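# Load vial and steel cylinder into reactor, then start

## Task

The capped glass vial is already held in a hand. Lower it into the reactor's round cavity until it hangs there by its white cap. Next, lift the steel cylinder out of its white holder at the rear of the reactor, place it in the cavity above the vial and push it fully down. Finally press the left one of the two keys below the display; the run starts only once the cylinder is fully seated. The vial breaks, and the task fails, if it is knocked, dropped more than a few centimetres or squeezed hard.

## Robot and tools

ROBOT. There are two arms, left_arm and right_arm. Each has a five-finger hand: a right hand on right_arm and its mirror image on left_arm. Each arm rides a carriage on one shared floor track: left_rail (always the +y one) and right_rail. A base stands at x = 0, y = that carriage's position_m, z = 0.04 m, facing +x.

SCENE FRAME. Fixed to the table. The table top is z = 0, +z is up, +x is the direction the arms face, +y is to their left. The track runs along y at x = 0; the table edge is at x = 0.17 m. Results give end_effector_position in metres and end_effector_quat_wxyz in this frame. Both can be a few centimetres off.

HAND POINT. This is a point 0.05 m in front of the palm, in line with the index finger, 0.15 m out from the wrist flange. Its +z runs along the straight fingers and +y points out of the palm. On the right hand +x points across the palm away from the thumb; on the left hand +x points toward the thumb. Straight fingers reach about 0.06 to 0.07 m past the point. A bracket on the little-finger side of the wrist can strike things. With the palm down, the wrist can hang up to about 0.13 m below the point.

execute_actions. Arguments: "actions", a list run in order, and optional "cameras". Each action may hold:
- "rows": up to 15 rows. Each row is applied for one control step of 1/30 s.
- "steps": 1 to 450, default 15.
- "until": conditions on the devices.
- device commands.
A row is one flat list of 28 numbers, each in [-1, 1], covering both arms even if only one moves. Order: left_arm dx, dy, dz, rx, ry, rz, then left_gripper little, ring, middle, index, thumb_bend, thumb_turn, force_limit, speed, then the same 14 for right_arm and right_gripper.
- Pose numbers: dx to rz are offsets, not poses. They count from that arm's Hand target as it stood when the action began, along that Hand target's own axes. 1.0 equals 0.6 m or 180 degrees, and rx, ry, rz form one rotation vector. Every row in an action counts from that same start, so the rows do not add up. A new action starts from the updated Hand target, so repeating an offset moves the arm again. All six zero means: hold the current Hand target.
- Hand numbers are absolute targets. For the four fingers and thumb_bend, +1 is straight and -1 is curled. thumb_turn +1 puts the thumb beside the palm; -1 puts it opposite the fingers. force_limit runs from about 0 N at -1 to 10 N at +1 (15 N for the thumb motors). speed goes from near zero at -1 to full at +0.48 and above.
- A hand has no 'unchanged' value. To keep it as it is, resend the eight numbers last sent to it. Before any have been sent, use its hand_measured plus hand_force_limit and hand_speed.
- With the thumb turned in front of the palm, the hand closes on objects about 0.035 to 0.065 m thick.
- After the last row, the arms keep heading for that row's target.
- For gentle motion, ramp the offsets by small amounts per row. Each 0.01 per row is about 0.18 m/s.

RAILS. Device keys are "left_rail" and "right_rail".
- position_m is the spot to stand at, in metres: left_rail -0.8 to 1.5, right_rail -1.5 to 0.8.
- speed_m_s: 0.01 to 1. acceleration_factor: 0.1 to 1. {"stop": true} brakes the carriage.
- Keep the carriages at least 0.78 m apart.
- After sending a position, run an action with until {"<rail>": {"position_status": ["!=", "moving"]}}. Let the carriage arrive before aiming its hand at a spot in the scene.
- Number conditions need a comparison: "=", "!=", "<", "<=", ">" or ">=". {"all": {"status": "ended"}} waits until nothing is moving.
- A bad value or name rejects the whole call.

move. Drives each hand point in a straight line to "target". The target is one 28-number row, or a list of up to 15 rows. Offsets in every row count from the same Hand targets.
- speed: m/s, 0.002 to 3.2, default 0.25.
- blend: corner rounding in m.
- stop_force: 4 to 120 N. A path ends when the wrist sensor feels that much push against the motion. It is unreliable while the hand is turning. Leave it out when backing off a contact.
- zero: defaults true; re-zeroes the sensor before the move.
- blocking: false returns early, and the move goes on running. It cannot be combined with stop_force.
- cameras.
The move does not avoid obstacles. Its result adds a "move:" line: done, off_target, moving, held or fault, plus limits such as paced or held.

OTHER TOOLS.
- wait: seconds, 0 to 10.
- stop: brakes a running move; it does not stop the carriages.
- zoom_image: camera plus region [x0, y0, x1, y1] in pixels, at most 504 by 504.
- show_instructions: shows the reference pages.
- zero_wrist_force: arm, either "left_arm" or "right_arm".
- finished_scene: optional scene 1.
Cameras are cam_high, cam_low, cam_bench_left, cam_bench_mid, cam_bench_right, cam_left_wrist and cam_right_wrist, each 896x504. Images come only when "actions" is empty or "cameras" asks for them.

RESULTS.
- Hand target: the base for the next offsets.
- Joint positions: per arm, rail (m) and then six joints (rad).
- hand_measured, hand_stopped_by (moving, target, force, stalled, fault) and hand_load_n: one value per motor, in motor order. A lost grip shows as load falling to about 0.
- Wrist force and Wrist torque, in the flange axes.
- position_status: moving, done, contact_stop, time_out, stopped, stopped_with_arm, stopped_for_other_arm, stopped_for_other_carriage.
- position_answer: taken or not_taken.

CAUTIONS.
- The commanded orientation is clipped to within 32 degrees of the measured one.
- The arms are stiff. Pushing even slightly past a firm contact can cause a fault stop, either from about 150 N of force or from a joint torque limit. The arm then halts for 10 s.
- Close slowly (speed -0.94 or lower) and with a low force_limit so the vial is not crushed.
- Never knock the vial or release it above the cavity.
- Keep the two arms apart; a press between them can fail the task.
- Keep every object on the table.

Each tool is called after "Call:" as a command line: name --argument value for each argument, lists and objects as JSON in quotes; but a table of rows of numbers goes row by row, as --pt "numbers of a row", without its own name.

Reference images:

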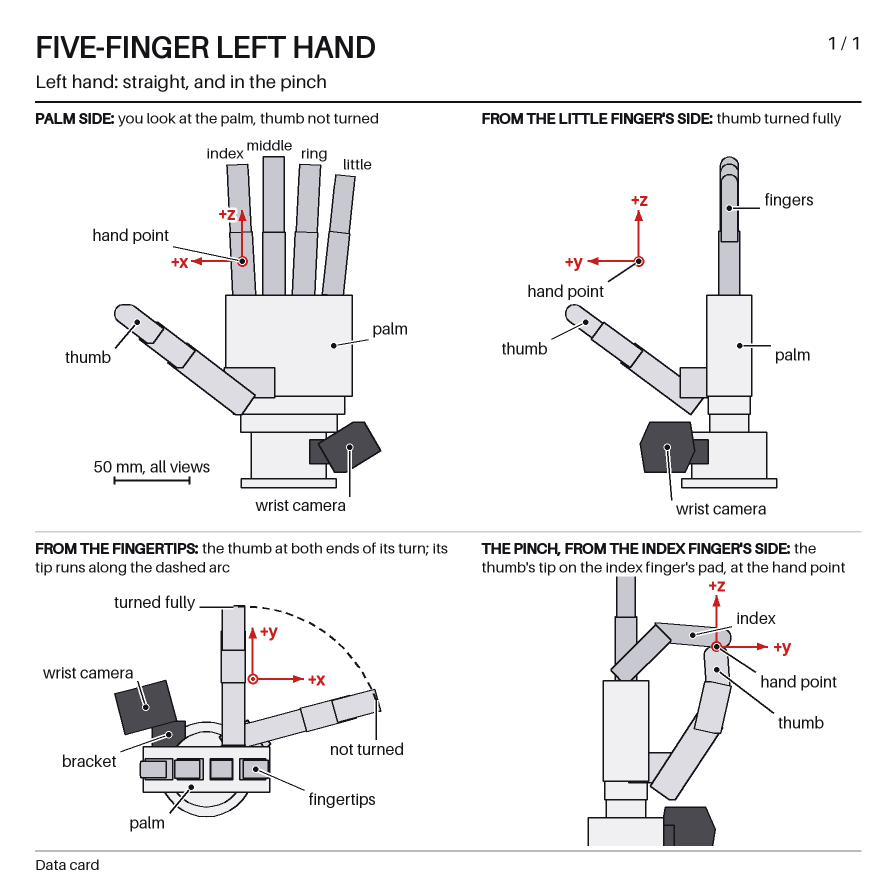

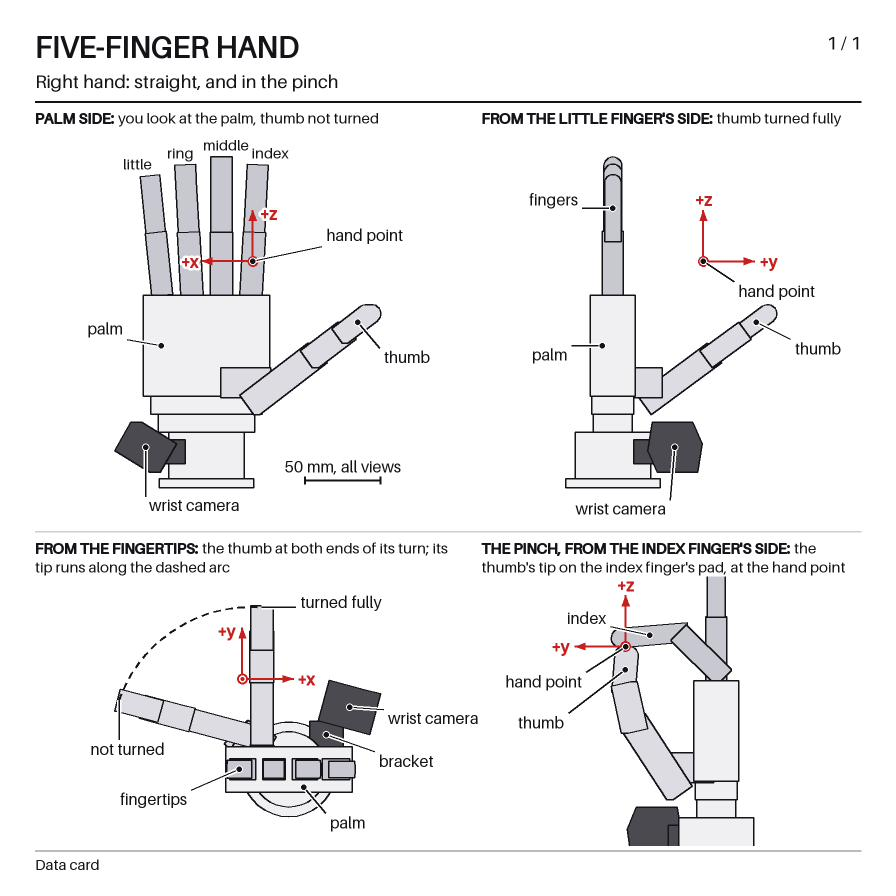

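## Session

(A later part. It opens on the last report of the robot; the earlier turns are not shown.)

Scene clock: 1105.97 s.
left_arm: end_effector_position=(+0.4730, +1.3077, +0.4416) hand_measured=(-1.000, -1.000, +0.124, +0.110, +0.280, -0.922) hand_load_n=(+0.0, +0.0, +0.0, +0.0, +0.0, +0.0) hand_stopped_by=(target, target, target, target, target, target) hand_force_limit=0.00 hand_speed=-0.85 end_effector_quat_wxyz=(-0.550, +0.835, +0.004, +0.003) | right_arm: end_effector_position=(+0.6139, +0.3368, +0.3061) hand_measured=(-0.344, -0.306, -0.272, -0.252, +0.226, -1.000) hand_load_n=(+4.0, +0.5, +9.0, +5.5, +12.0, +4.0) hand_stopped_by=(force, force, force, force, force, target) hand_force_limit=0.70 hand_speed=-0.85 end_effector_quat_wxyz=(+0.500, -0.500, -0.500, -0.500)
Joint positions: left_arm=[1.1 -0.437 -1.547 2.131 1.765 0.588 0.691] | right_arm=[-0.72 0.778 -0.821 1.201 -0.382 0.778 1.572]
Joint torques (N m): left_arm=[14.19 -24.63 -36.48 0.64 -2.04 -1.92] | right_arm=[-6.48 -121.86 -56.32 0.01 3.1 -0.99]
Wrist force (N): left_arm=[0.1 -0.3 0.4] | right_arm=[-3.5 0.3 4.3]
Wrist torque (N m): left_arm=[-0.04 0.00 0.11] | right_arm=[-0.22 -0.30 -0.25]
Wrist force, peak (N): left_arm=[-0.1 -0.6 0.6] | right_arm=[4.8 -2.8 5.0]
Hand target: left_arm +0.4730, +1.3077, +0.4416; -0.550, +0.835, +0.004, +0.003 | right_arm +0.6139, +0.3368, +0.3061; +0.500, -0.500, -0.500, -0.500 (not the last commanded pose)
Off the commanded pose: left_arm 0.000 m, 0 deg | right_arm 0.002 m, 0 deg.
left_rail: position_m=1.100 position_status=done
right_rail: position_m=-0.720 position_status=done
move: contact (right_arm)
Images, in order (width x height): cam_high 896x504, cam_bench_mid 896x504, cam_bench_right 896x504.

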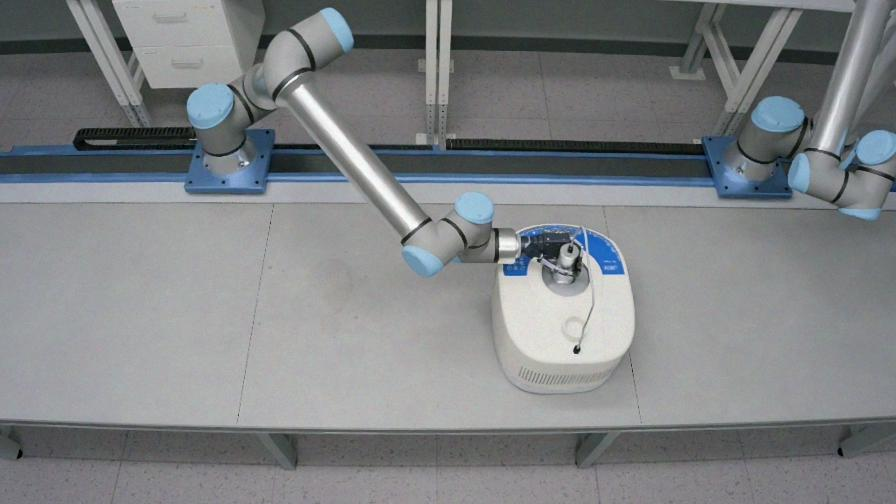

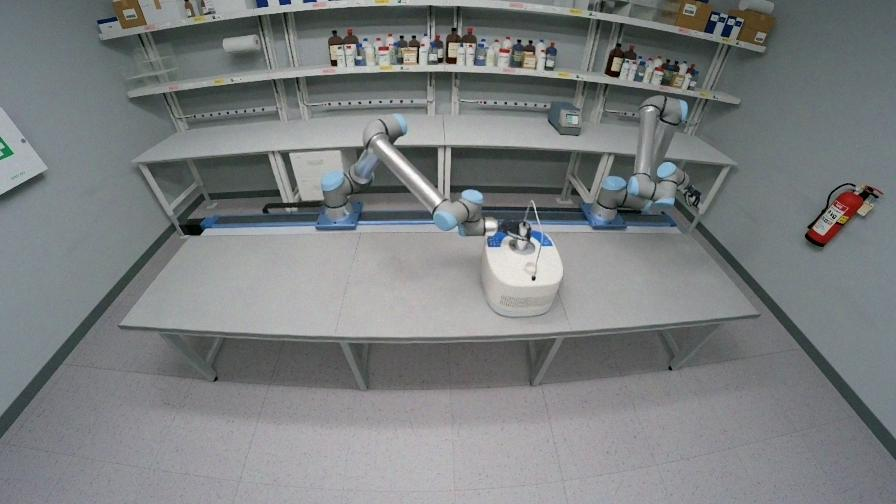

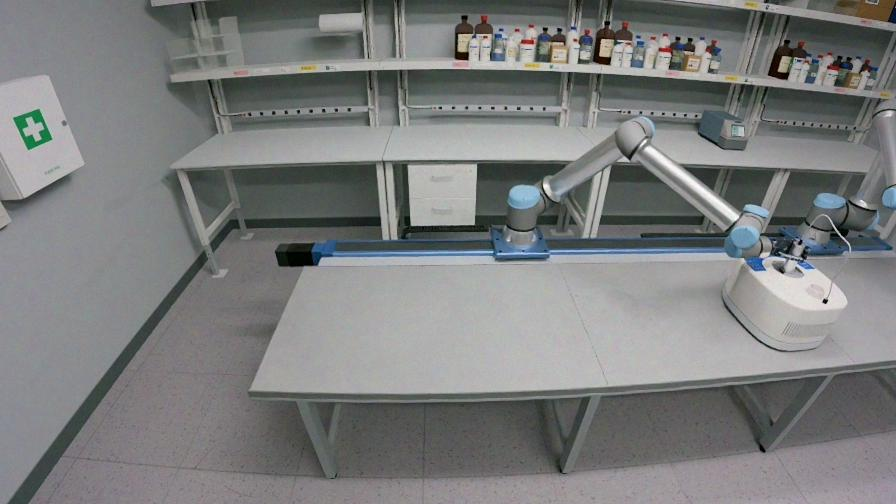

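Call:
move --pt "0 0 0 0 0 0 -1 -1 0.125 0.11 0.28 -0.922 0 -0.85 0.012 0 0 0 0 0 -1 -1 -1 -1 -1 -1 0.7 -0.85" --pt "0 0 0 0 0 0 -1 -1 0.125 0.11 0.28 -0.922 0 -0.85 0.012 -0.0092 0.0042 0 0 0 -1 -1 -1 -1 -1 -1 0.7 -0.85" --speed 0.03

Call:
move --target '[0,0,0,0,0,0,-1,-1,0.125,0.11,0.28,-0.922,0,-0.85,-0.03,0,0,0,0,0,-1,-1,-1,-1,-1,-1,0.7,-0.85]' --speed 0.012 --stop_force 4 --cameras '["cam_high","cam_bench_right","cam_bench_mid"]'

Call:
zoom_image --camera "cam_bench_right" --region '[770, 245, 806, 281]'

Call:
zoom_image --camera "cam_bench_mid" --region '[508, 228, 538, 258]'

Call:
zoom_image --camera "cam_high" --region '[540, 250, 592, 302]'

Scene clock: 1123.23 s.
left_arm: end_effector_position=(+0.4730, +1.3077, +0.4416) hand_measured=(-1.000, -1.000, +0.124, +0.110, +0.280, -0.922) hand_load_n=(+0.0, +0.0, +0.0, +0.0, +0.0, +0.0) hand_stopped_by=(target, target, target, target, target, target) hand_force_limit=0.00 hand_speed=-0.85 end_effector_quat_wxyz=(-0.550, +0.835, +0.004, +0.003) | right_arm: end_effector_position=(+0.6086, +0.3392, +0.3133) hand_measured=(-0.344, -0.306, -0.272, -0.252, +0.226, -1.000) hand_load_n=(+3.5, +0.5, +8.5, +6.0, +12.0, +4.5) hand_stopped_by=(force, force, force, force, force, target) hand_force_limit=0.70 hand_speed=-0.85 end_effector_quat_wxyz=(+0.500, -0.500, -0.500, -0.500)
Joint positions: left_arm=[1.1 -0.437 -1.547 2.131 1.765 0.588 0.691] | right_arm=[-0.72 0.784 -0.827 1.199 -0.373 0.784 1.572]
Joint torques (N m): left_arm=[13.02 -24.11 -35.86 0.55 -1.82 -1.72] | right_arm=[8.25 -124.54 -44.38 -5.43 3.66 0.52]
Wrist force (N): left_arm=[0.2 -0.3 0.3] | right_arm=[-5.8 -0.4 3.7]
Wrist torque (N m): left_arm=[-0.04 -0.01 0.12] | right_arm=[-0.22 -0.25 -0.22]
Wrist force, peak (N): left_arm=[-0.2 -0.8 0.5] | right_arm=[-6.0 -0.3 3.7]
Hand target: left_arm +0.4730, +1.3077, +0.4416; -0.550, +0.835, +0.004, +0.003 | right_arm +0.6084, +0.3393, +0.3133; +0.500, -0.500, -0.500, -0.500
Off the commanded pose: left_arm 0.000 m, 0 deg | right_arm 0.000 m, 0 deg.
left_rail: position_m=1.100 position_status=done
right_rail: position_m=-0.720 position_status=done
move: done

Scene clock: 1125.27 s.
left_arm: end_effector_position=(+0.4730, +1.3077, +0.4416) hand_measured=(-1.000, -1.000, +0.124, +0.110, +0.280, -0.922) hand_load_n=(+0.0, +0.0, +0.0, +0.0, +0.0, +0.0) hand_stopped_by=(target, target, target, target, target, target) hand_force_limit=0.00 hand_speed=-0.85 end_effector_quat_wxyz=(-0.550, +0.835, +0.004, +0.003) | right_arm: end_effector_position=(+0.6084, +0.3393, +0.3059) hand_measured=(-0.344, -0.306, -0.272, -0.252, +0.226, -1.000) hand_load_n=(+4.0, +0.5, +8.5, +5.5, +12.0, +4.0) hand_stopped_by=(force, force, force, force, force, target) hand_force_limit=0.70 hand_speed=-0.85 end_effector_quat_wxyz=(+0.500, -0.500, -0.500, -0.500)
Joint positions: left_arm=[1.1 -0.437 -1.547 2.131 1.765 0.588 0.691] | right_arm=[-0.72 0.784 -0.822 1.205 -0.383 0.784 1.572]
Joint torques (N m): left_arm=[14.49 -26.46 -35.62 0.7 -2 -1.7] | right_arm=[-6.49 -121.77 -55.41 -0.11 3.07 -1.14]
Wrist force (N): left_arm=[-0.1 -0.2 0.4] | right_arm=[-3.1 0.3 3.9]
Wrist torque (N m): left_arm=[-0.03 0.03 0.10] | right_arm=[-0.19 -0.34 -0.24]
Wrist force, peak (N): left_arm=[0.2 -0.7 0.3] | right_arm=[5.8 -3.2 4.6]
Hand target: left_arm +0.4730, +1.3077, +0.4416; -0.550, +0.835, +0.004, +0.003 | right_arm +0.6084, +0.3393, +0.3059; +0.500, -0.500, -0.500, -0.500 (not the last commanded pose)
Off the commanded pose: left_arm 0.000 m, 0 deg | right_arm 0.011 m, 0 deg.
left_rail: position_m=1.100 position_status=done
right_rail: position_m=-0.720 position_status=done
move: contact (right_arm)
Images, in order (width x height): cam_high 896x504, cam_bench_mid 896x504, cam_bench_right 896x504.

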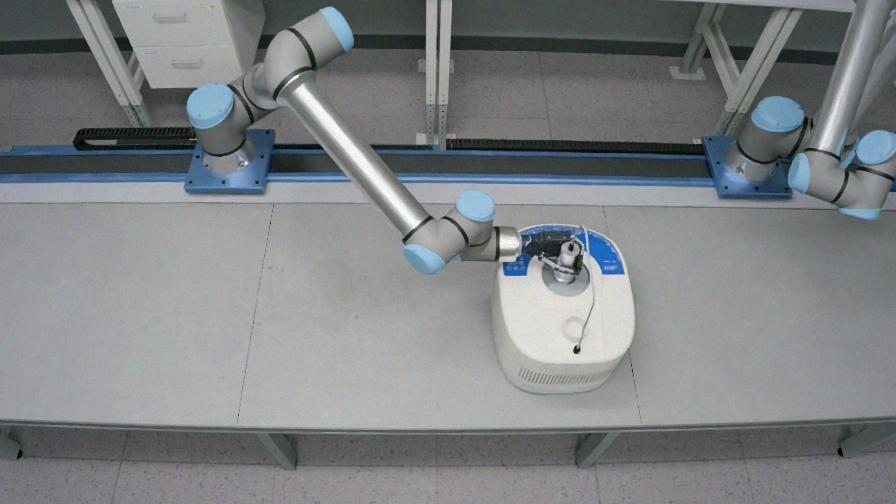

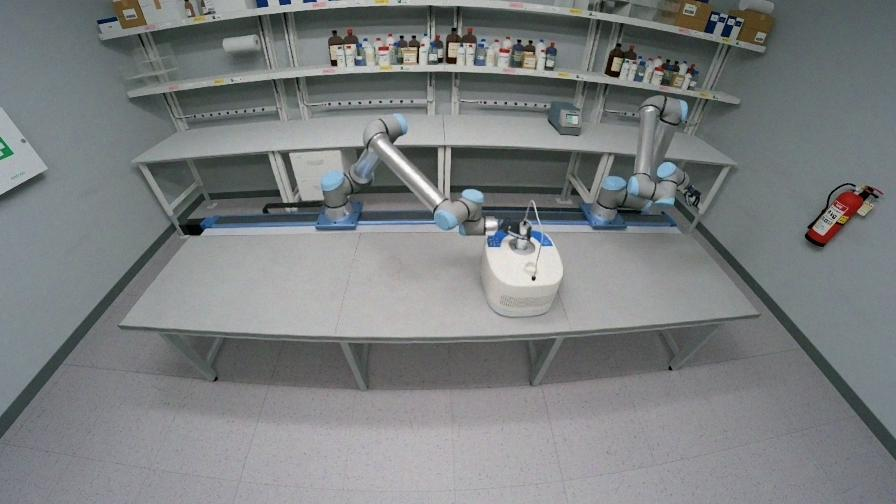

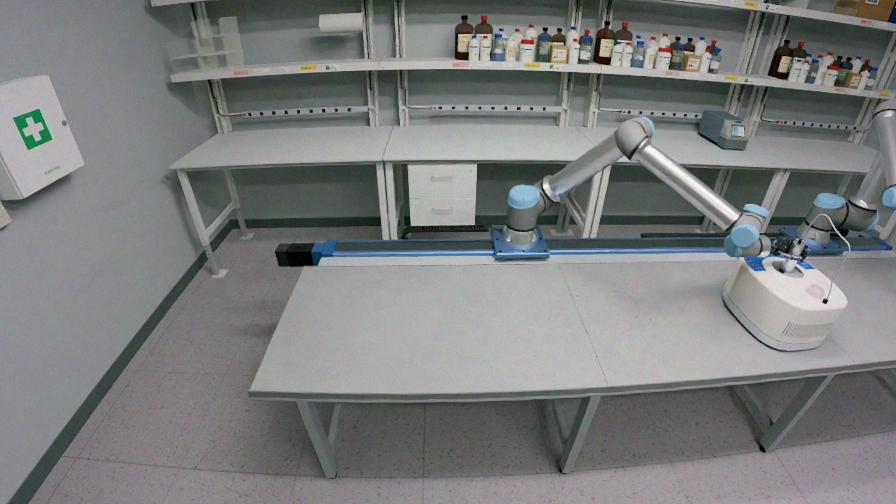

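Scaled by 14.000 from the camera's 896x504 image, which has a finer 1280x720 frame.

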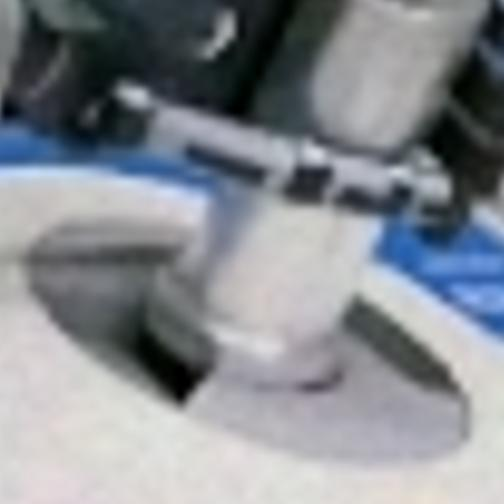

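Scaled by 16.800 from the camera's 896x504 image, which has a finer 1280x720 frame.

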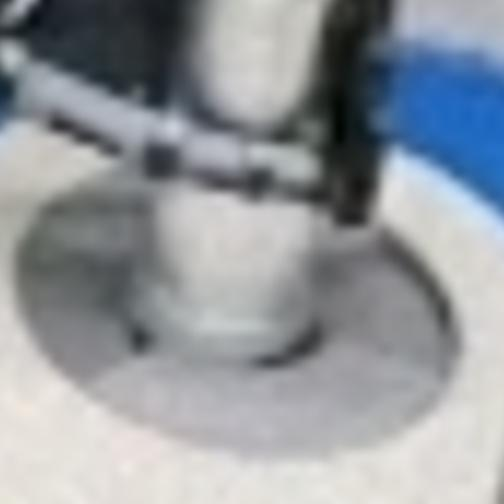

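Scaled by 9.692 from the camera's 896x504 image, which has a finer 1280x720 frame.

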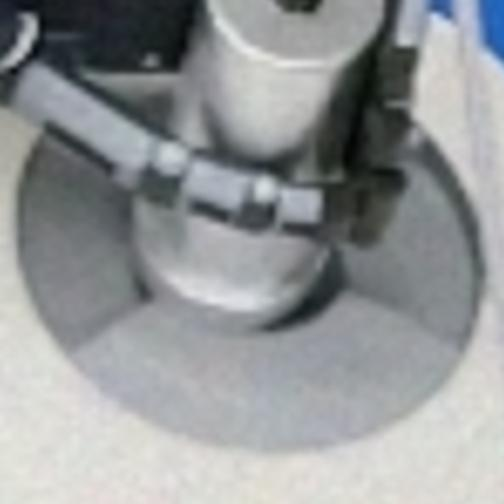

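Call:
move --pt "0 0 0 0 0 0 -1 -1 0.125 0.11 0.28 -0.922 0 -0.85 0.006 0 0 0 0 0 -1 -1 -1 -1 -1 -1 0.7 -0.85" --pt "0 0 0 0 0 0 -1 -1 0.125 0.11 0.28 -0.922 0 -0.85 0.006 0.0015 0.0027 0 0 0 -1 -1 -1 -1 -1 -1 0.7 -0.85" --speed 0.03

Call:
move --target '[0,0,0,0,0,0,-1,-1,0.125,0.11,0.28,-0.922,0,-0.85,-0.03,0,0,0,0,0,-1,-1,-1,-1,-1,-1,0.7,-0.85]' --speed 0.012 --stop_force 4

Scene clock: 1176.87 s.
left_arm: end_effector_position=(+0.4730, +1.3077, +0.4416) hand_measured=(-1.000, -1.000, +0.124, +0.110, +0.280, -0.922) hand_load_n=(+0.0, +0.5, +0.0, +0.0, +0.0, +0.0) hand_stopped_by=(target, target, target, target, target, target) hand_force_limit=0.00 hand_speed=-0.85 end_effector_quat_wxyz=(-0.550, +0.835, +0.004, +0.003) | right_arm: end_effector_position=(+0.6093, +0.3408, +0.3096) hand_measured=(-0.344, -0.306, -0.272, -0.252, +0.226, -1.000) hand_load_n=(+3.5, +0.0, +9.0, +6.0, +12.0, +5.0) hand_stopped_by=(force, force, force, force, force, target) hand_force_limit=0.70 hand_speed=-0.85 end_effector_quat_wxyz=(+0.500, -0.500, -0.500, -0.500)
Joint positions: left_arm=[1.1 -0.437 -1.547 2.131 1.765 0.588 0.691] | right_arm=[-0.72 0.784 -0.822 1.197 -0.376 0.785 1.572]
Joint torques (N m): left_arm=[15.71 -28.49 -35.9 0.55 -2.17 -1.55] | right_arm=[7.8 -99.02 -59.96 -0.22 3.32 -0.3]
Wrist force (N): left_arm=[0.1 -0.5 0.4] | right_arm=[-5.5 -0.4 3.6]
Wrist torque (N m): left_arm=[-0.06 0.01 0.12] | right_arm=[-0.23 -0.25 -0.22]
Wrist force, peak (N): left_arm=[0.5 -0.4 0.7] | right_arm=[-5.9 -0.4 3.7]
Hand target: left_arm +0.4730, +1.3077, +0.4416; -0.550, +0.835, +0.004, +0.003 | right_arm +0.6093, +0.3409, +0.3095; +0.500, -0.500, -0.500, -0.500
Off the commanded pose: left_arm 0.000 m, 0 deg | right_arm 0.000 m, 0 deg.
left_rail: position_m=1.100 position_status=done
right_rail: position_m=-0.720 position_status=done
move: done

Scene clock: 1178.60 s.
left_arm: end_effector_position=(+0.4730, +1.3077, +0.4416) hand_measured=(-1.000, -1.000, +0.124, +0.110, +0.280, -0.922) hand_load_n=(+0.0, +0.0, +0.0, +0.0, +0.0, +0.0) hand_stopped_by=(target, target, target, target, target, target) hand_force_limit=0.00 hand_speed=-0.85 end_effector_quat_wxyz=(-0.550, +0.835, +0.004, +0.003) | right_arm: end_effector_position=(+0.6093, +0.3409, +0.3060) hand_measured=(-0.344, -0.306, -0.272, -0.252, +0.226, -1.000) hand_load_n=(+4.0, +0.5, +9.0, +5.5, +12.0, +4.0) hand_stopped_by=(force, force, force, force, force, target) hand_force_limit=0.70 hand_speed=-0.85 end_effector_quat_wxyz=(+0.500, -0.500, -0.500, -0.500)
Joint positions: left_arm=[1.1 -0.437 -1.547 2.131 1.765 0.588 0.691] | right_arm=[-0.72 0.784 -0.819 1.199 -0.381 0.785 1.572]
Joint torques (N m): left_arm=[15.28 -25.94 -36.35 0.42 -1.76 -1.65] | right_arm=[-7.09 -122.67 -56.49 -0.15 3.04 -0.64]
Wrist force (N): left_arm=[0.0 -0.3 0.4] | right_arm=[-3.4 0.4 4.2]
Wrist torque (N m): left_arm=[-0.04 0.01 0.11] | right_arm=[-0.19 -0.34 -0.24]
Wrist force, peak (N): left_arm=[-0.3 -0.4 0.6] | right_arm=[5.3 -3.2 4.9]
Hand target: left_arm +0.4730, +1.3077, +0.4416; -0.550, +0.835, +0.004, +0.003 | right_arm +0.6093, +0.3409, +0.3060; +0.500, -0.500, -0.500, -0.500 (not the last commanded pose)
Off the commanded pose: left_arm 0.000 m, 0 deg | right_arm 0.014 m, 0 deg.
left_rail: position_m=1.100 position_status=done
right_rail: position_m=-0.720 position_status=done
move: contact (right_arm)

Call:
execute_actions --actions '[]' --cameras '["cam_high","cam_bench_right","cam_bench_mid"]'

Call:
zoom_image --camera "cam_high" --region '[548, 262, 584, 298]'

Call:
zoom_image --camera "cam_bench_mid" --region '[510, 232, 536, 258]'

Call:
zoom_image --camera "cam_bench_right" --region '[772, 255, 804, 281]'

Scene clock: 1192.07 s.
left_arm: end_effector_position=(+0.4730, +1.3077, +0.4416) hand_measured=(-1.000, -1.000, +0.124, +0.110, +0.280, -0.922) hand_load_n=(+0.0, +0.5, +0.0, +0.0, +0.0, +0.0) hand_stopped_by=(target, target, target, target, target, target) hand_force_limit=0.00 hand_speed=-0.85 end_effector_quat_wxyz=(-0.550, +0.835, +0.004, +0.003) | right_arm: end_effector_position=(+0.6093, +0.3409, +0.3060) hand_measured=(-0.344, -0.306, -0.272, -0.252, +0.226, -1.000) hand_load_n=(+4.0, +0.5, +8.5, +5.5, +12.0, +4.0) hand_stopped_by=(force, force, force, force, force, target) hand_force_limit=0.70 hand_speed=-0.85 end_effector_quat_wxyz=(+0.500, -0.500, -0.500, -0.500)
Joint positions: left_arm=[1.1 -0.437 -1.547 2.131 1.765 0.588 0.691] | right_arm=[-0.72 0.784 -0.819 1.199 -0.381 0.785 1.572]
Joint velocities: within noise
Joint torques (N m): left_arm=[12.67 -26.38 -36.33 0.55 -1.78 -1.41] | right_arm=[-6.73 -121.06 -56.29 -3.31 2.07 -0.78]
Wrist force (N): left_arm=[0.2 -0.3 0.5] | right_arm=[-3.6 0.3 3.9]
Wrist torque (N m): left_arm=[-0.04 0.00 0.12] | right_arm=[-0.20 -0.34 -0.23]
Wrist force, peak (N): left_arm=[-0.1 -0.6 0.7] | right_arm=[-4.0 0.5 3.9]
Hand target: left_arm +0.4730, +1.3077, +0.4416; -0.550, +0.835, +0.004, +0.003 | right_arm +0.6093, +0.3409, +0.3060; +0.500, -0.500, -0.500, -0.500 (not the last commanded pose)
Off the commanded pose: left_arm 0.000 m, 0 deg | right_arm 0.014 m, 0 deg.
left_rail: position_m=1.100 position_status=done
right_rail: position_m=-0.720 position_status=done
Images, in order (width x height): cam_high 896x504, cam_bench_mid 896x504, cam_bench_right 896x504.

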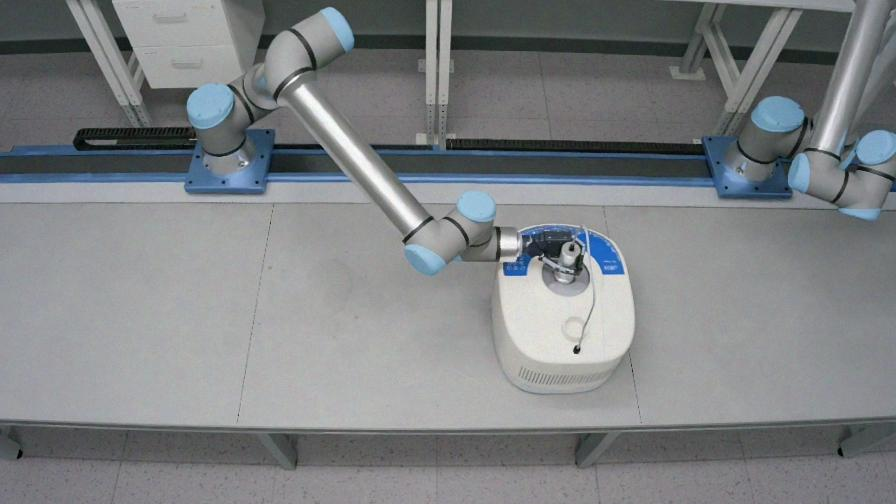

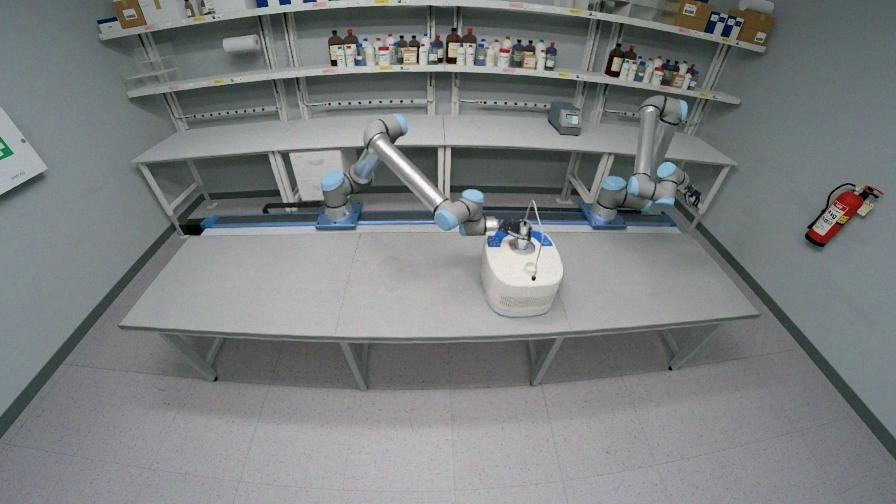

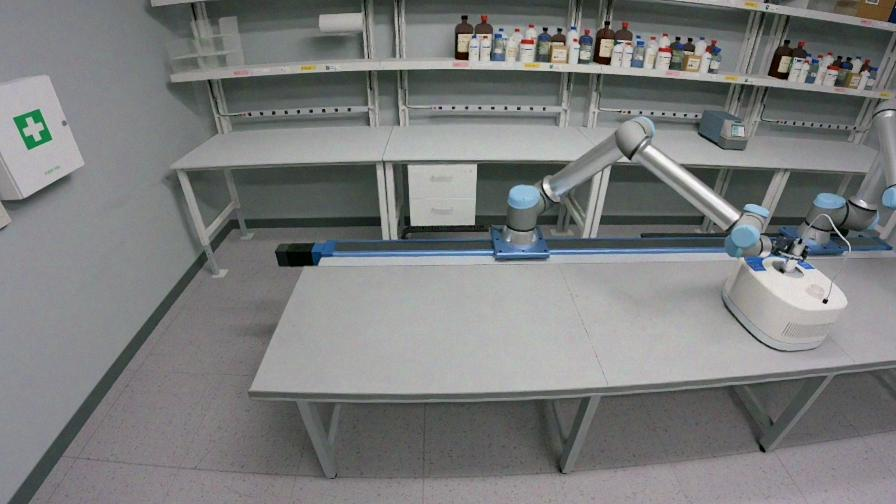

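Scaled by 14.000 from the camera's 896x504 image, which has a finer 1280x720 frame.

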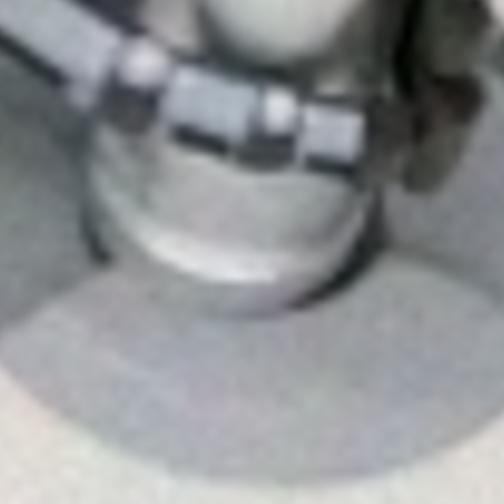

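Scaled by 19.385 from the camera's 896x504 image, which has a finer 1280x720 frame.

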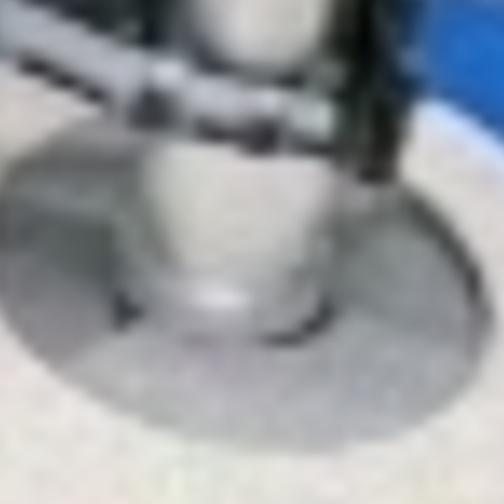

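Scaled by 15.750 from the camera's 896x504 image, which has a finer 1280x720 frame.

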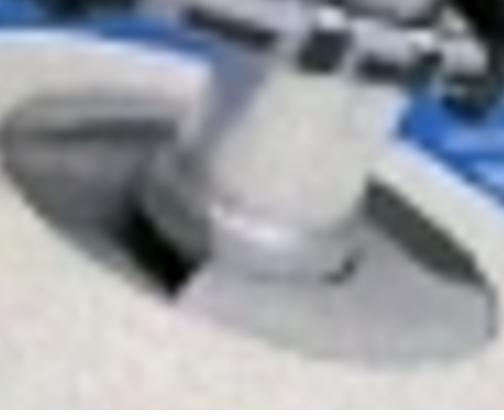

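Call:
move --target '[0,0,0,-0.0045,0.459,0.197,-1,-1,0.125,0.11,0.28,-0.922,0,-0.85,0,0,0,0,0,0,-1,-1,-1,-1,-1,-1,0.7,-0.85]' --speed 0.6

Scene clock: 1253.47 s.
left_arm: end_effector_position=(+0.4730, +1.3077, +0.4416) hand_measured=(-1.000, -1.000, +0.124, +0.110, +0.280, -0.922) hand_load_n=(+0.0, +0.0, +0.0, +0.0, +0.0, +0.0) hand_stopped_by=(target, target, target, target, target, target) hand_force_limit=0.00 hand_speed=-0.85 end_effector_quat_wxyz=(-0.388, +0.594, -0.587, +0.391) | right_arm: end_effector_position=(+0.6093, +0.3409, +0.3060) hand_measured=(-0.344, -0.306, -0.272, -0.252, +0.226, -1.000) hand_load_n=(+4.0, +0.5, +9.0, +5.5, +12.5, +4.0) hand_stopped_by=(force, force, force, force, force, target) hand_force_limit=0.70 hand_speed=-0.85 end_effector_quat_wxyz=(+0.500, -0.500, -0.500, -0.500)
Joint positions: left_arm=[1.1 0.234 -1.935 2.078 0.271 1.783 3.224] | right_arm=[-0.72 0.784 -0.819 1.199 -0.381 0.785 1.572]
Joint torques (N m): left_arm=[17.83 -3.02 -47.45 3.03 1.68 3.27] | right_arm=[-7.76 -119.59 -56.3 -3.32 0 -0.6]
Wrist force (N): left_arm=[0.2 -0.6 0.3] | right_arm=[-3.8 0.6 3.7]
Wrist torque (N m): left_arm=[-0.10 -0.03 0.00] | right_arm=[-0.14 -0.31 -0.23]
Wrist force, peak (N): left_arm=[0.6 -1.5 0.4] | right_arm=[-3.9 0.4 4.0]
Hand target: left_arm +0.4730, +1.3077, +0.4416; -0.388, +0.594, -0.587, +0.391 | right_arm +0.6093, +0.3409, +0.3060; +0.500, -0.500, -0.500, -0.500
Off the commanded pose: left_arm 0.000 m, 0 deg | right_arm 0.000 m, 0 deg.
left_rail: position_m=1.100 position_status=done
right_rail: position_m=-0.720 position_status=done
move: done; limits=paced

Call:
move --target '[0.5,-0.0854,0.199,-0.0045,0.459,0.197,-1,-1,0.125,0.11,0.28,-0.922,0,-0.85,0,0,0,0,0,0,-1,-1,-1,-1,-1,-1,0.7,-0.85]' --speed 0.5

Scene clock: 1265.63 s.
left_arm: end_effector_position=(+0.6047, +1.0085, +0.4446) hand_measured=(-1.000, -1.000, +0.124, +0.110, +0.280, -0.922) hand_load_n=(+0.0, +0.0, +0.0, +0.0, +0.0, +0.0) hand_stopped_by=(target, target, target, target, target, target) hand_force_limit=0.00 hand_speed=-0.85 end_effector_quat_wxyz=(-0.001, -0.006, +0.835, -0.551) | right_arm: end_effector_position=(+0.6093, +0.3409, +0.3060) hand_measured=(-0.344, -0.306, -0.272, -0.252, +0.226, -1.000) hand_load_n=(+3.5, +0.0, +8.5, +5.5, +12.5, +4.0) hand_stopped_by=(force, force, force, force, force, target) hand_force_limit=0.70 hand_speed=-0.85 end_effector_quat_wxyz=(+0.500, -0.500, -0.500, -0.500)
Joint positions: left_arm=[1.1 -0.069 -1.24 1.552 1.09 2.731 4.519] | right_arm=[-0.72 0.784 -0.819 1.199 -0.381 0.785 1.572]
Joint torques (N m): left_arm=[-20.7 -54.78 -42.17 7.02 0.26 3.48] | right_arm=[-7.3 -115.95 -56.07 -3.42 -2.02 -0.4]
Wrist force (N): left_arm=[-0.2 -0.2 0.2] | right_arm=[-3.5 0.7 3.7]
Wrist torque (N m): left_arm=[-0.02 0.04 -0.05] | right_arm=[-0.13 -0.30 -0.23]
Wrist force, peak (N): left_arm=[-0.9 -0.8 1.7] | right_arm=[-3.6 0.4 4.2]
Hand target: left_arm +0.6047, +1.0085, +0.4446; -0.002, -0.005, +0.835, -0.551 | right_arm +0.6093, +0.3409, +0.3060; +0.500, -0.500, -0.500, -0.500
Off the commanded pose: left_arm 0.000 m, 0 deg | right_arm 0.000 m, 0 deg.
left_rail: position_m=1.100 position_status=done
right_rail: position_m=-0.720 position_status=done
move: done

Call:
move --target '[-0.275,-0.2195,0.5945,0,0,0,-1,-1,0.125,0.11,0.28,-0.922,0,-0.85,0,0,0,0,0,0,-1,-1,-1,-1,-1,-1,0.7,-0.85]' --speed 0.35 --cameras '["cam_left_wrist"]'

Scene clock: 1273.47 s.
left_arm: end_effector_position=(+0.7723, +0.6300, +0.4237) hand_measured=(-1.000, -1.000, +0.124, +0.110, +0.280, -0.922) hand_load_n=(+0.0, +0.0, +0.0, +0.0, +0.0, +0.0) hand_stopped_by=(target, target, target, target, target, target) hand_force_limit=0.00 hand_speed=-0.85 end_effector_quat_wxyz=(-0.002, -0.005, +0.835, -0.551) | right_arm: end_effector_position=(+0.6093, +0.3409, +0.3060) hand_measured=(-0.344, -0.306, -0.272, -0.252, +0.226, -1.000) hand_load_n=(+4.0, +0.0, +8.5, +5.5, +12.0, +4.0) hand_stopped_by=(force, force, force, force, force, target) hand_force_limit=0.70 hand_speed=-0.85 end_effector_quat_wxyz=(+0.500, -0.500, -0.500, -0.500)
Joint positions: left_arm=[1.1 -0.508 -0.997 1.104 0.611 2.5 3.743] | right_arm=[-0.72 0.784 -0.819 1.199 -0.381 0.785 1.572]
Joint torques (N m): left_arm=[-21.63 -80.9 -47.24 5.28 -0.45 -2.9] | right_arm=[-7.3 -114.37 -55.31 -3.24 -2.25 -0.64]
Wrist force (N): left_arm=[0.3 -0.5 0.5] | right_arm=[-3.5 0.4 3.6]
Wrist torque (N m): left_arm=[-0.08 -0.05 0.12] | right_arm=[-0.17 -0.33 -0.24]
Wrist force, peak (N): left_arm=[-0.6 -1.1 2.1] | right_arm=[-4.0 0.5 3.8]
Hand target: left_arm +0.7723, +0.6300, +0.4237; -0.002, -0.005, +0.835, -0.551 | right_arm +0.6093, +0.3409, +0.3060; +0.500, -0.500, -0.500, -0.500
Off the commanded pose: left_arm 0.000 m, 0 deg | right_arm 0.000 m, 0 deg.
left_rail: position_m=1.100 position_status=done
right_rail: position_m=-0.720 position_status=done
move: done
Images, in order (width x height): cam_left_wrist 896x504.

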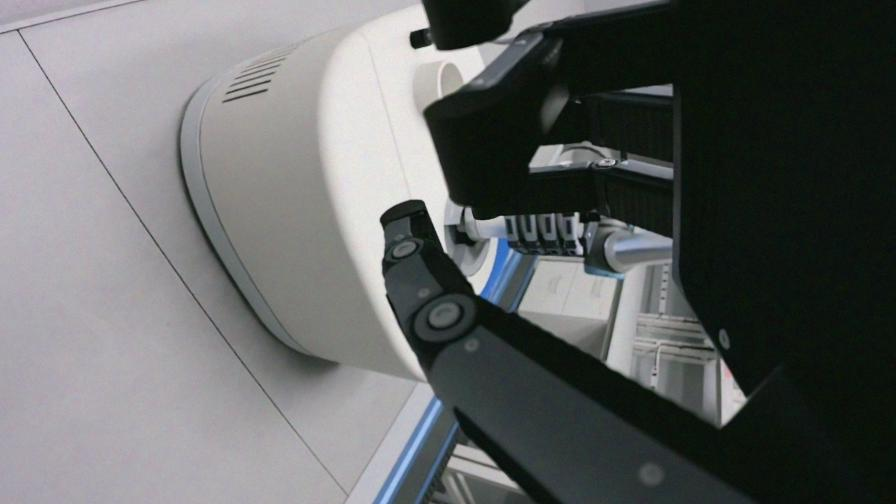

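Call:
move --target '[0.042,-0.216,0.1736,0,0,0,-1,-1,-1,-1,0.28,-0.922,0,0.3,0,0,0,0,0,0,-1,-1,-1,-1,-1,-1,0.7,-0.85]' --speed 0.2 --cameras '["cam_left_wrist"]'

Scene clock: 1288.60 s.
left_arm: end_effector_position=(+0.7489, +0.4831, +0.5020) hand_measured=(-1.000, -1.000, -0.314, -0.354, +0.282, -0.922) hand_load_n=(+0.0, +0.0, +21.5, +7.5, +3.5, -1.0) hand_stopped_by=(target, target, force, force, target, target) hand_force_limit=0.00 hand_speed=0.30 end_effector_quat_wxyz=(-0.002, -0.005, +0.835, -0.551) | right_arm: end_effector_position=(+0.6093, +0.3409, +0.3060) hand_measured=(-0.344, -0.306, -0.272, -0.252, +0.226, -1.000) hand_load_n=(+4.0, +0.5, +9.0, +5.0, +12.0, +4.0) hand_stopped_by=(force, force, force, force, force, target) hand_force_limit=0.70 hand_speed=-0.85 end_effector_quat_wxyz=(+0.500, -0.500, -0.500, -0.500)
Joint positions: left_arm=[1.1 -0.669 -0.955 0.885 0.672 2.373 3.591] | right_arm=[-0.72 0.784 -0.819 1.199 -0.381 0.785 1.572]
Joint torques (N m): left_arm=[-17.72 -81.78 -46.79 4.49 -0.85 -3.21] | right_arm=[-8 -112.97 -55.7 -3.21 -2.36 -0.56]
Wrist force (N): left_arm=[0.4 -0.2 0.4] | right_arm=[-3.4 0.3 3.8]
Wrist torque (N m): left_arm=[-0.01 -0.06 0.11] | right_arm=[-0.19 -0.34 -0.24]
Wrist force, peak (N): left_arm=[0.8 -1.3 1.4] | right_arm=[-4.1 0.9 3.7]
Hand target: left_arm +0.7489, +0.4830, +0.5021; -0.002, -0.005, +0.835, -0.551 | right_arm +0.6093, +0.3409, +0.3060; +0.500, -0.500, -0.500, -0.500
Off the commanded pose: left_arm 0.000 m, 0 deg | right_arm 0.000 m, 0 deg.
left_rail: position_m=1.100 position_status=done
right_rail: position_m=-0.720 position_status=done
move: done
Images, in order (width x height): cam_left_wrist 896x504.

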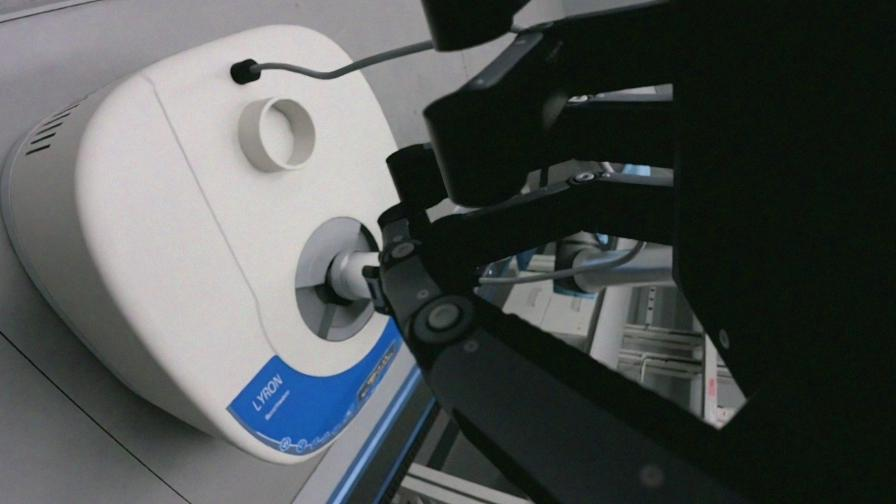

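Call:
zoom_image --camera "cam_left_wrist" --region '[280, 200, 410, 350]'

Call:
execute_actions --actions '[{"rows":[[0,0,0,0,0,0,-1,-1,0.125,0.11,0.28,-0.922,0,0.3,0,0,0,0,0,0,-1,-1,-1,-1,-1,-1,0.7,-0.85]],"steps":15}]'

Scaled by 3.360 from the camera's 896x504 image, which has a finer 1280x720 frame.

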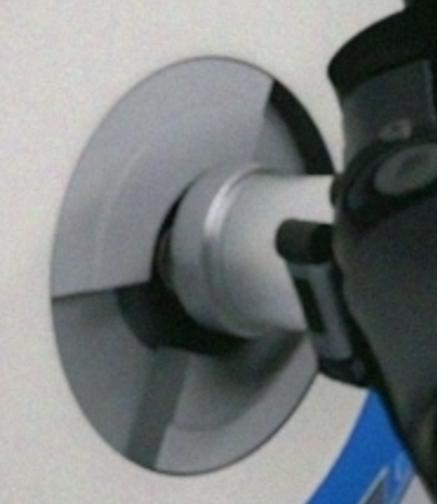

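Scene clock: 1294.20 s.
left_arm: end_effector_position=(+0.7489, +0.4830, +0.5021) hand_measured=(-1.000, -1.000, +0.126, +0.110, +0.280, -0.922) hand_load_n=(+0.0, +0.0, +0.0, +0.0, +0.0, +0.0) hand_stopped_by=(target, target, target, target, target, target) hand_force_limit=0.00 hand_speed=0.30 end_effector_quat_wxyz=(-0.002, -0.005, +0.835, -0.551) | right_arm: end_effector_position=(+0.6093, +0.3409, +0.3060) hand_measured=(-0.344, -0.306, -0.272, -0.252, +0.226, -1.000) hand_load_n=(+4.0, +0.5, +8.5, +5.5, +12.0, +4.0) hand_stopped_by=(force, force, force, force, force, target) hand_force_limit=0.70 hand_speed=-0.85 end_effector_quat_wxyz=(+0.500, -0.500, -0.500, -0.500)
Joint positions: left_arm=[1.1 -0.67 -0.955 0.884 0.672 2.373 3.591] | right_arm=[-0.72 0.784 -0.819 1.199 -0.381 0.785 1.572]
Joint torques (N m): left_arm=[-18.09 -83.66 -45.65 3.07 0.54 -2.73] | right_arm=[-6.93 -110 -55.43 -2.96 -2.19 -0.72]
Wrist force (N): left_arm=[0.3 -0.2 0.5] | right_arm=[-3.5 0.6 3.5]
Wrist torque (N m): left_arm=[-0.01 -0.04 0.10] | right_arm=[-0.14 -0.36 -0.22]
Wrist force, peak (N): left_arm=[0.5 -0.5 0.9] | right_arm=[-3.5 0.7 4.3]
Hand target: left_arm +0.7489, +0.4830, +0.5021; -0.002, -0.005, +0.835, -0.551 | right_arm +0.6093, +0.3409, +0.3060; +0.500, -0.500, -0.500, -0.500
Off the commanded pose: left_arm 0.000 m, 0 deg | right_arm 0.000 m, 0 deg.
left_rail: position_m=1.100 position_status=done
right_rail: position_m=-0.720 position_status=done

Call:
execute_actions --actions '[]' --cameras '["cam_left_wrist"]'

Call:
zoom_image --camera "cam_left_wrist" --region '[290, 210, 400, 350]'

Call:
zoom_image --camera "cam_left_wrist" --region '[315, 240, 375, 310]'

Scene clock: 1325.47 s.
left_arm: end_effector_position=(+0.7489, +0.4830, +0.5021) hand_measured=(-1.000, -1.000, +0.126, +0.110, +0.280, -0.922) hand_load_n=(+0.0, +0.0, +0.0, +0.0, +0.0, +0.0) hand_stopped_by=(target, target, target, target, target, target) hand_force_limit=0.00 hand_speed=0.30 end_effector_quat_wxyz=(-0.002, -0.005, +0.835, -0.551) | right_arm: end_effector_position=(+0.6093, +0.3409, +0.3060) hand_measured=(-0.344, -0.306, -0.272, -0.252, +0.226, -1.000) hand_load_n=(+4.0, +0.5, +8.5, +5.5, +12.0, +4.5) hand_stopped_by=(force, force, force, force, force, target) hand_force_limit=0.70 hand_speed=-0.85 end_effector_quat_wxyz=(+0.500, -0.500, -0.500, -0.500)
Joint positions: left_arm=[1.1 -0.67 -0.955 0.884 0.672 2.373 3.591] | right_arm=[-0.72 0.784 -0.819 1.199 -0.381 0.785 1.572]
Joint velocities: within noise
Joint torques (N m): left_arm=[-7.29 -86.35 -41.36 -1.61 2.42 -1.19] | right_arm=[-7.28 -109.72 -55.81 -2.85 -2.27 -0.7]
Wrist force (N): left_arm=[0.2 0.1 0.3] | right_arm=[-3.6 0.3 4.0]
Wrist torque (N m): left_arm=[0.03 -0.02 0.09] | right_arm=[-0.21 -0.35 -0.24]
Wrist force, peak (N): left_arm=[0.3 -0.8 0.5] | right_arm=[-3.8 0.8 4.0]
Hand target: left_arm +0.7489, +0.4830, +0.5021; -0.002, -0.005, +0.835, -0.551 | right_arm +0.6093, +0.3409, +0.3060; +0.500, -0.500, -0.500, -0.500
Off the commanded pose: left_arm 0.000 m, 0 deg | right_arm 0.000 m, 0 deg.
left_rail: position_m=1.100 position_status=done
right_rail: position_m=-0.720 position_status=done
Images, in order (width x height): cam_left_wrist 896x504.

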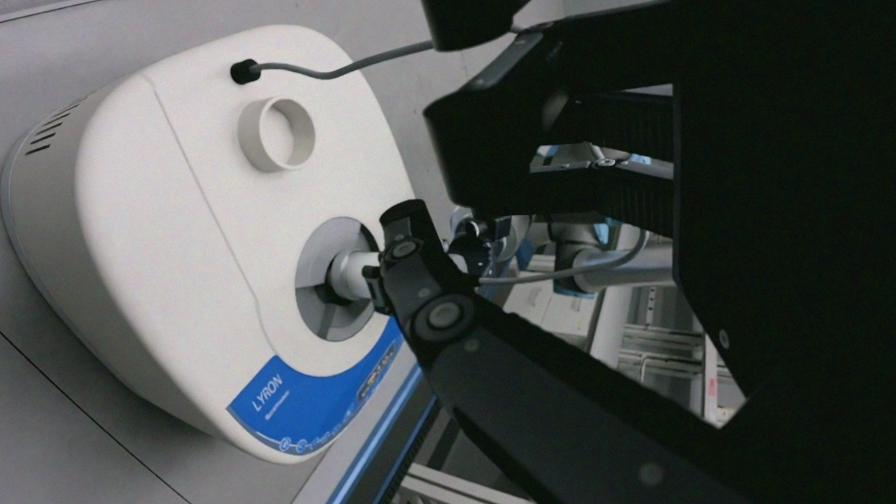

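Scaled by 3.600 from the camera's 896x504 image, which has a finer 1280x720 frame.

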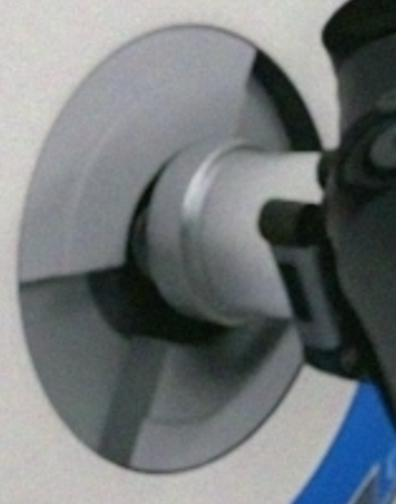

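Scaled by 7.200 from the camera's 896x504 image, which has a finer 1280x720 frame.

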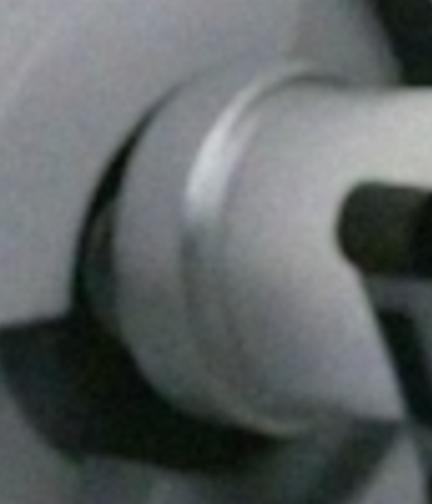

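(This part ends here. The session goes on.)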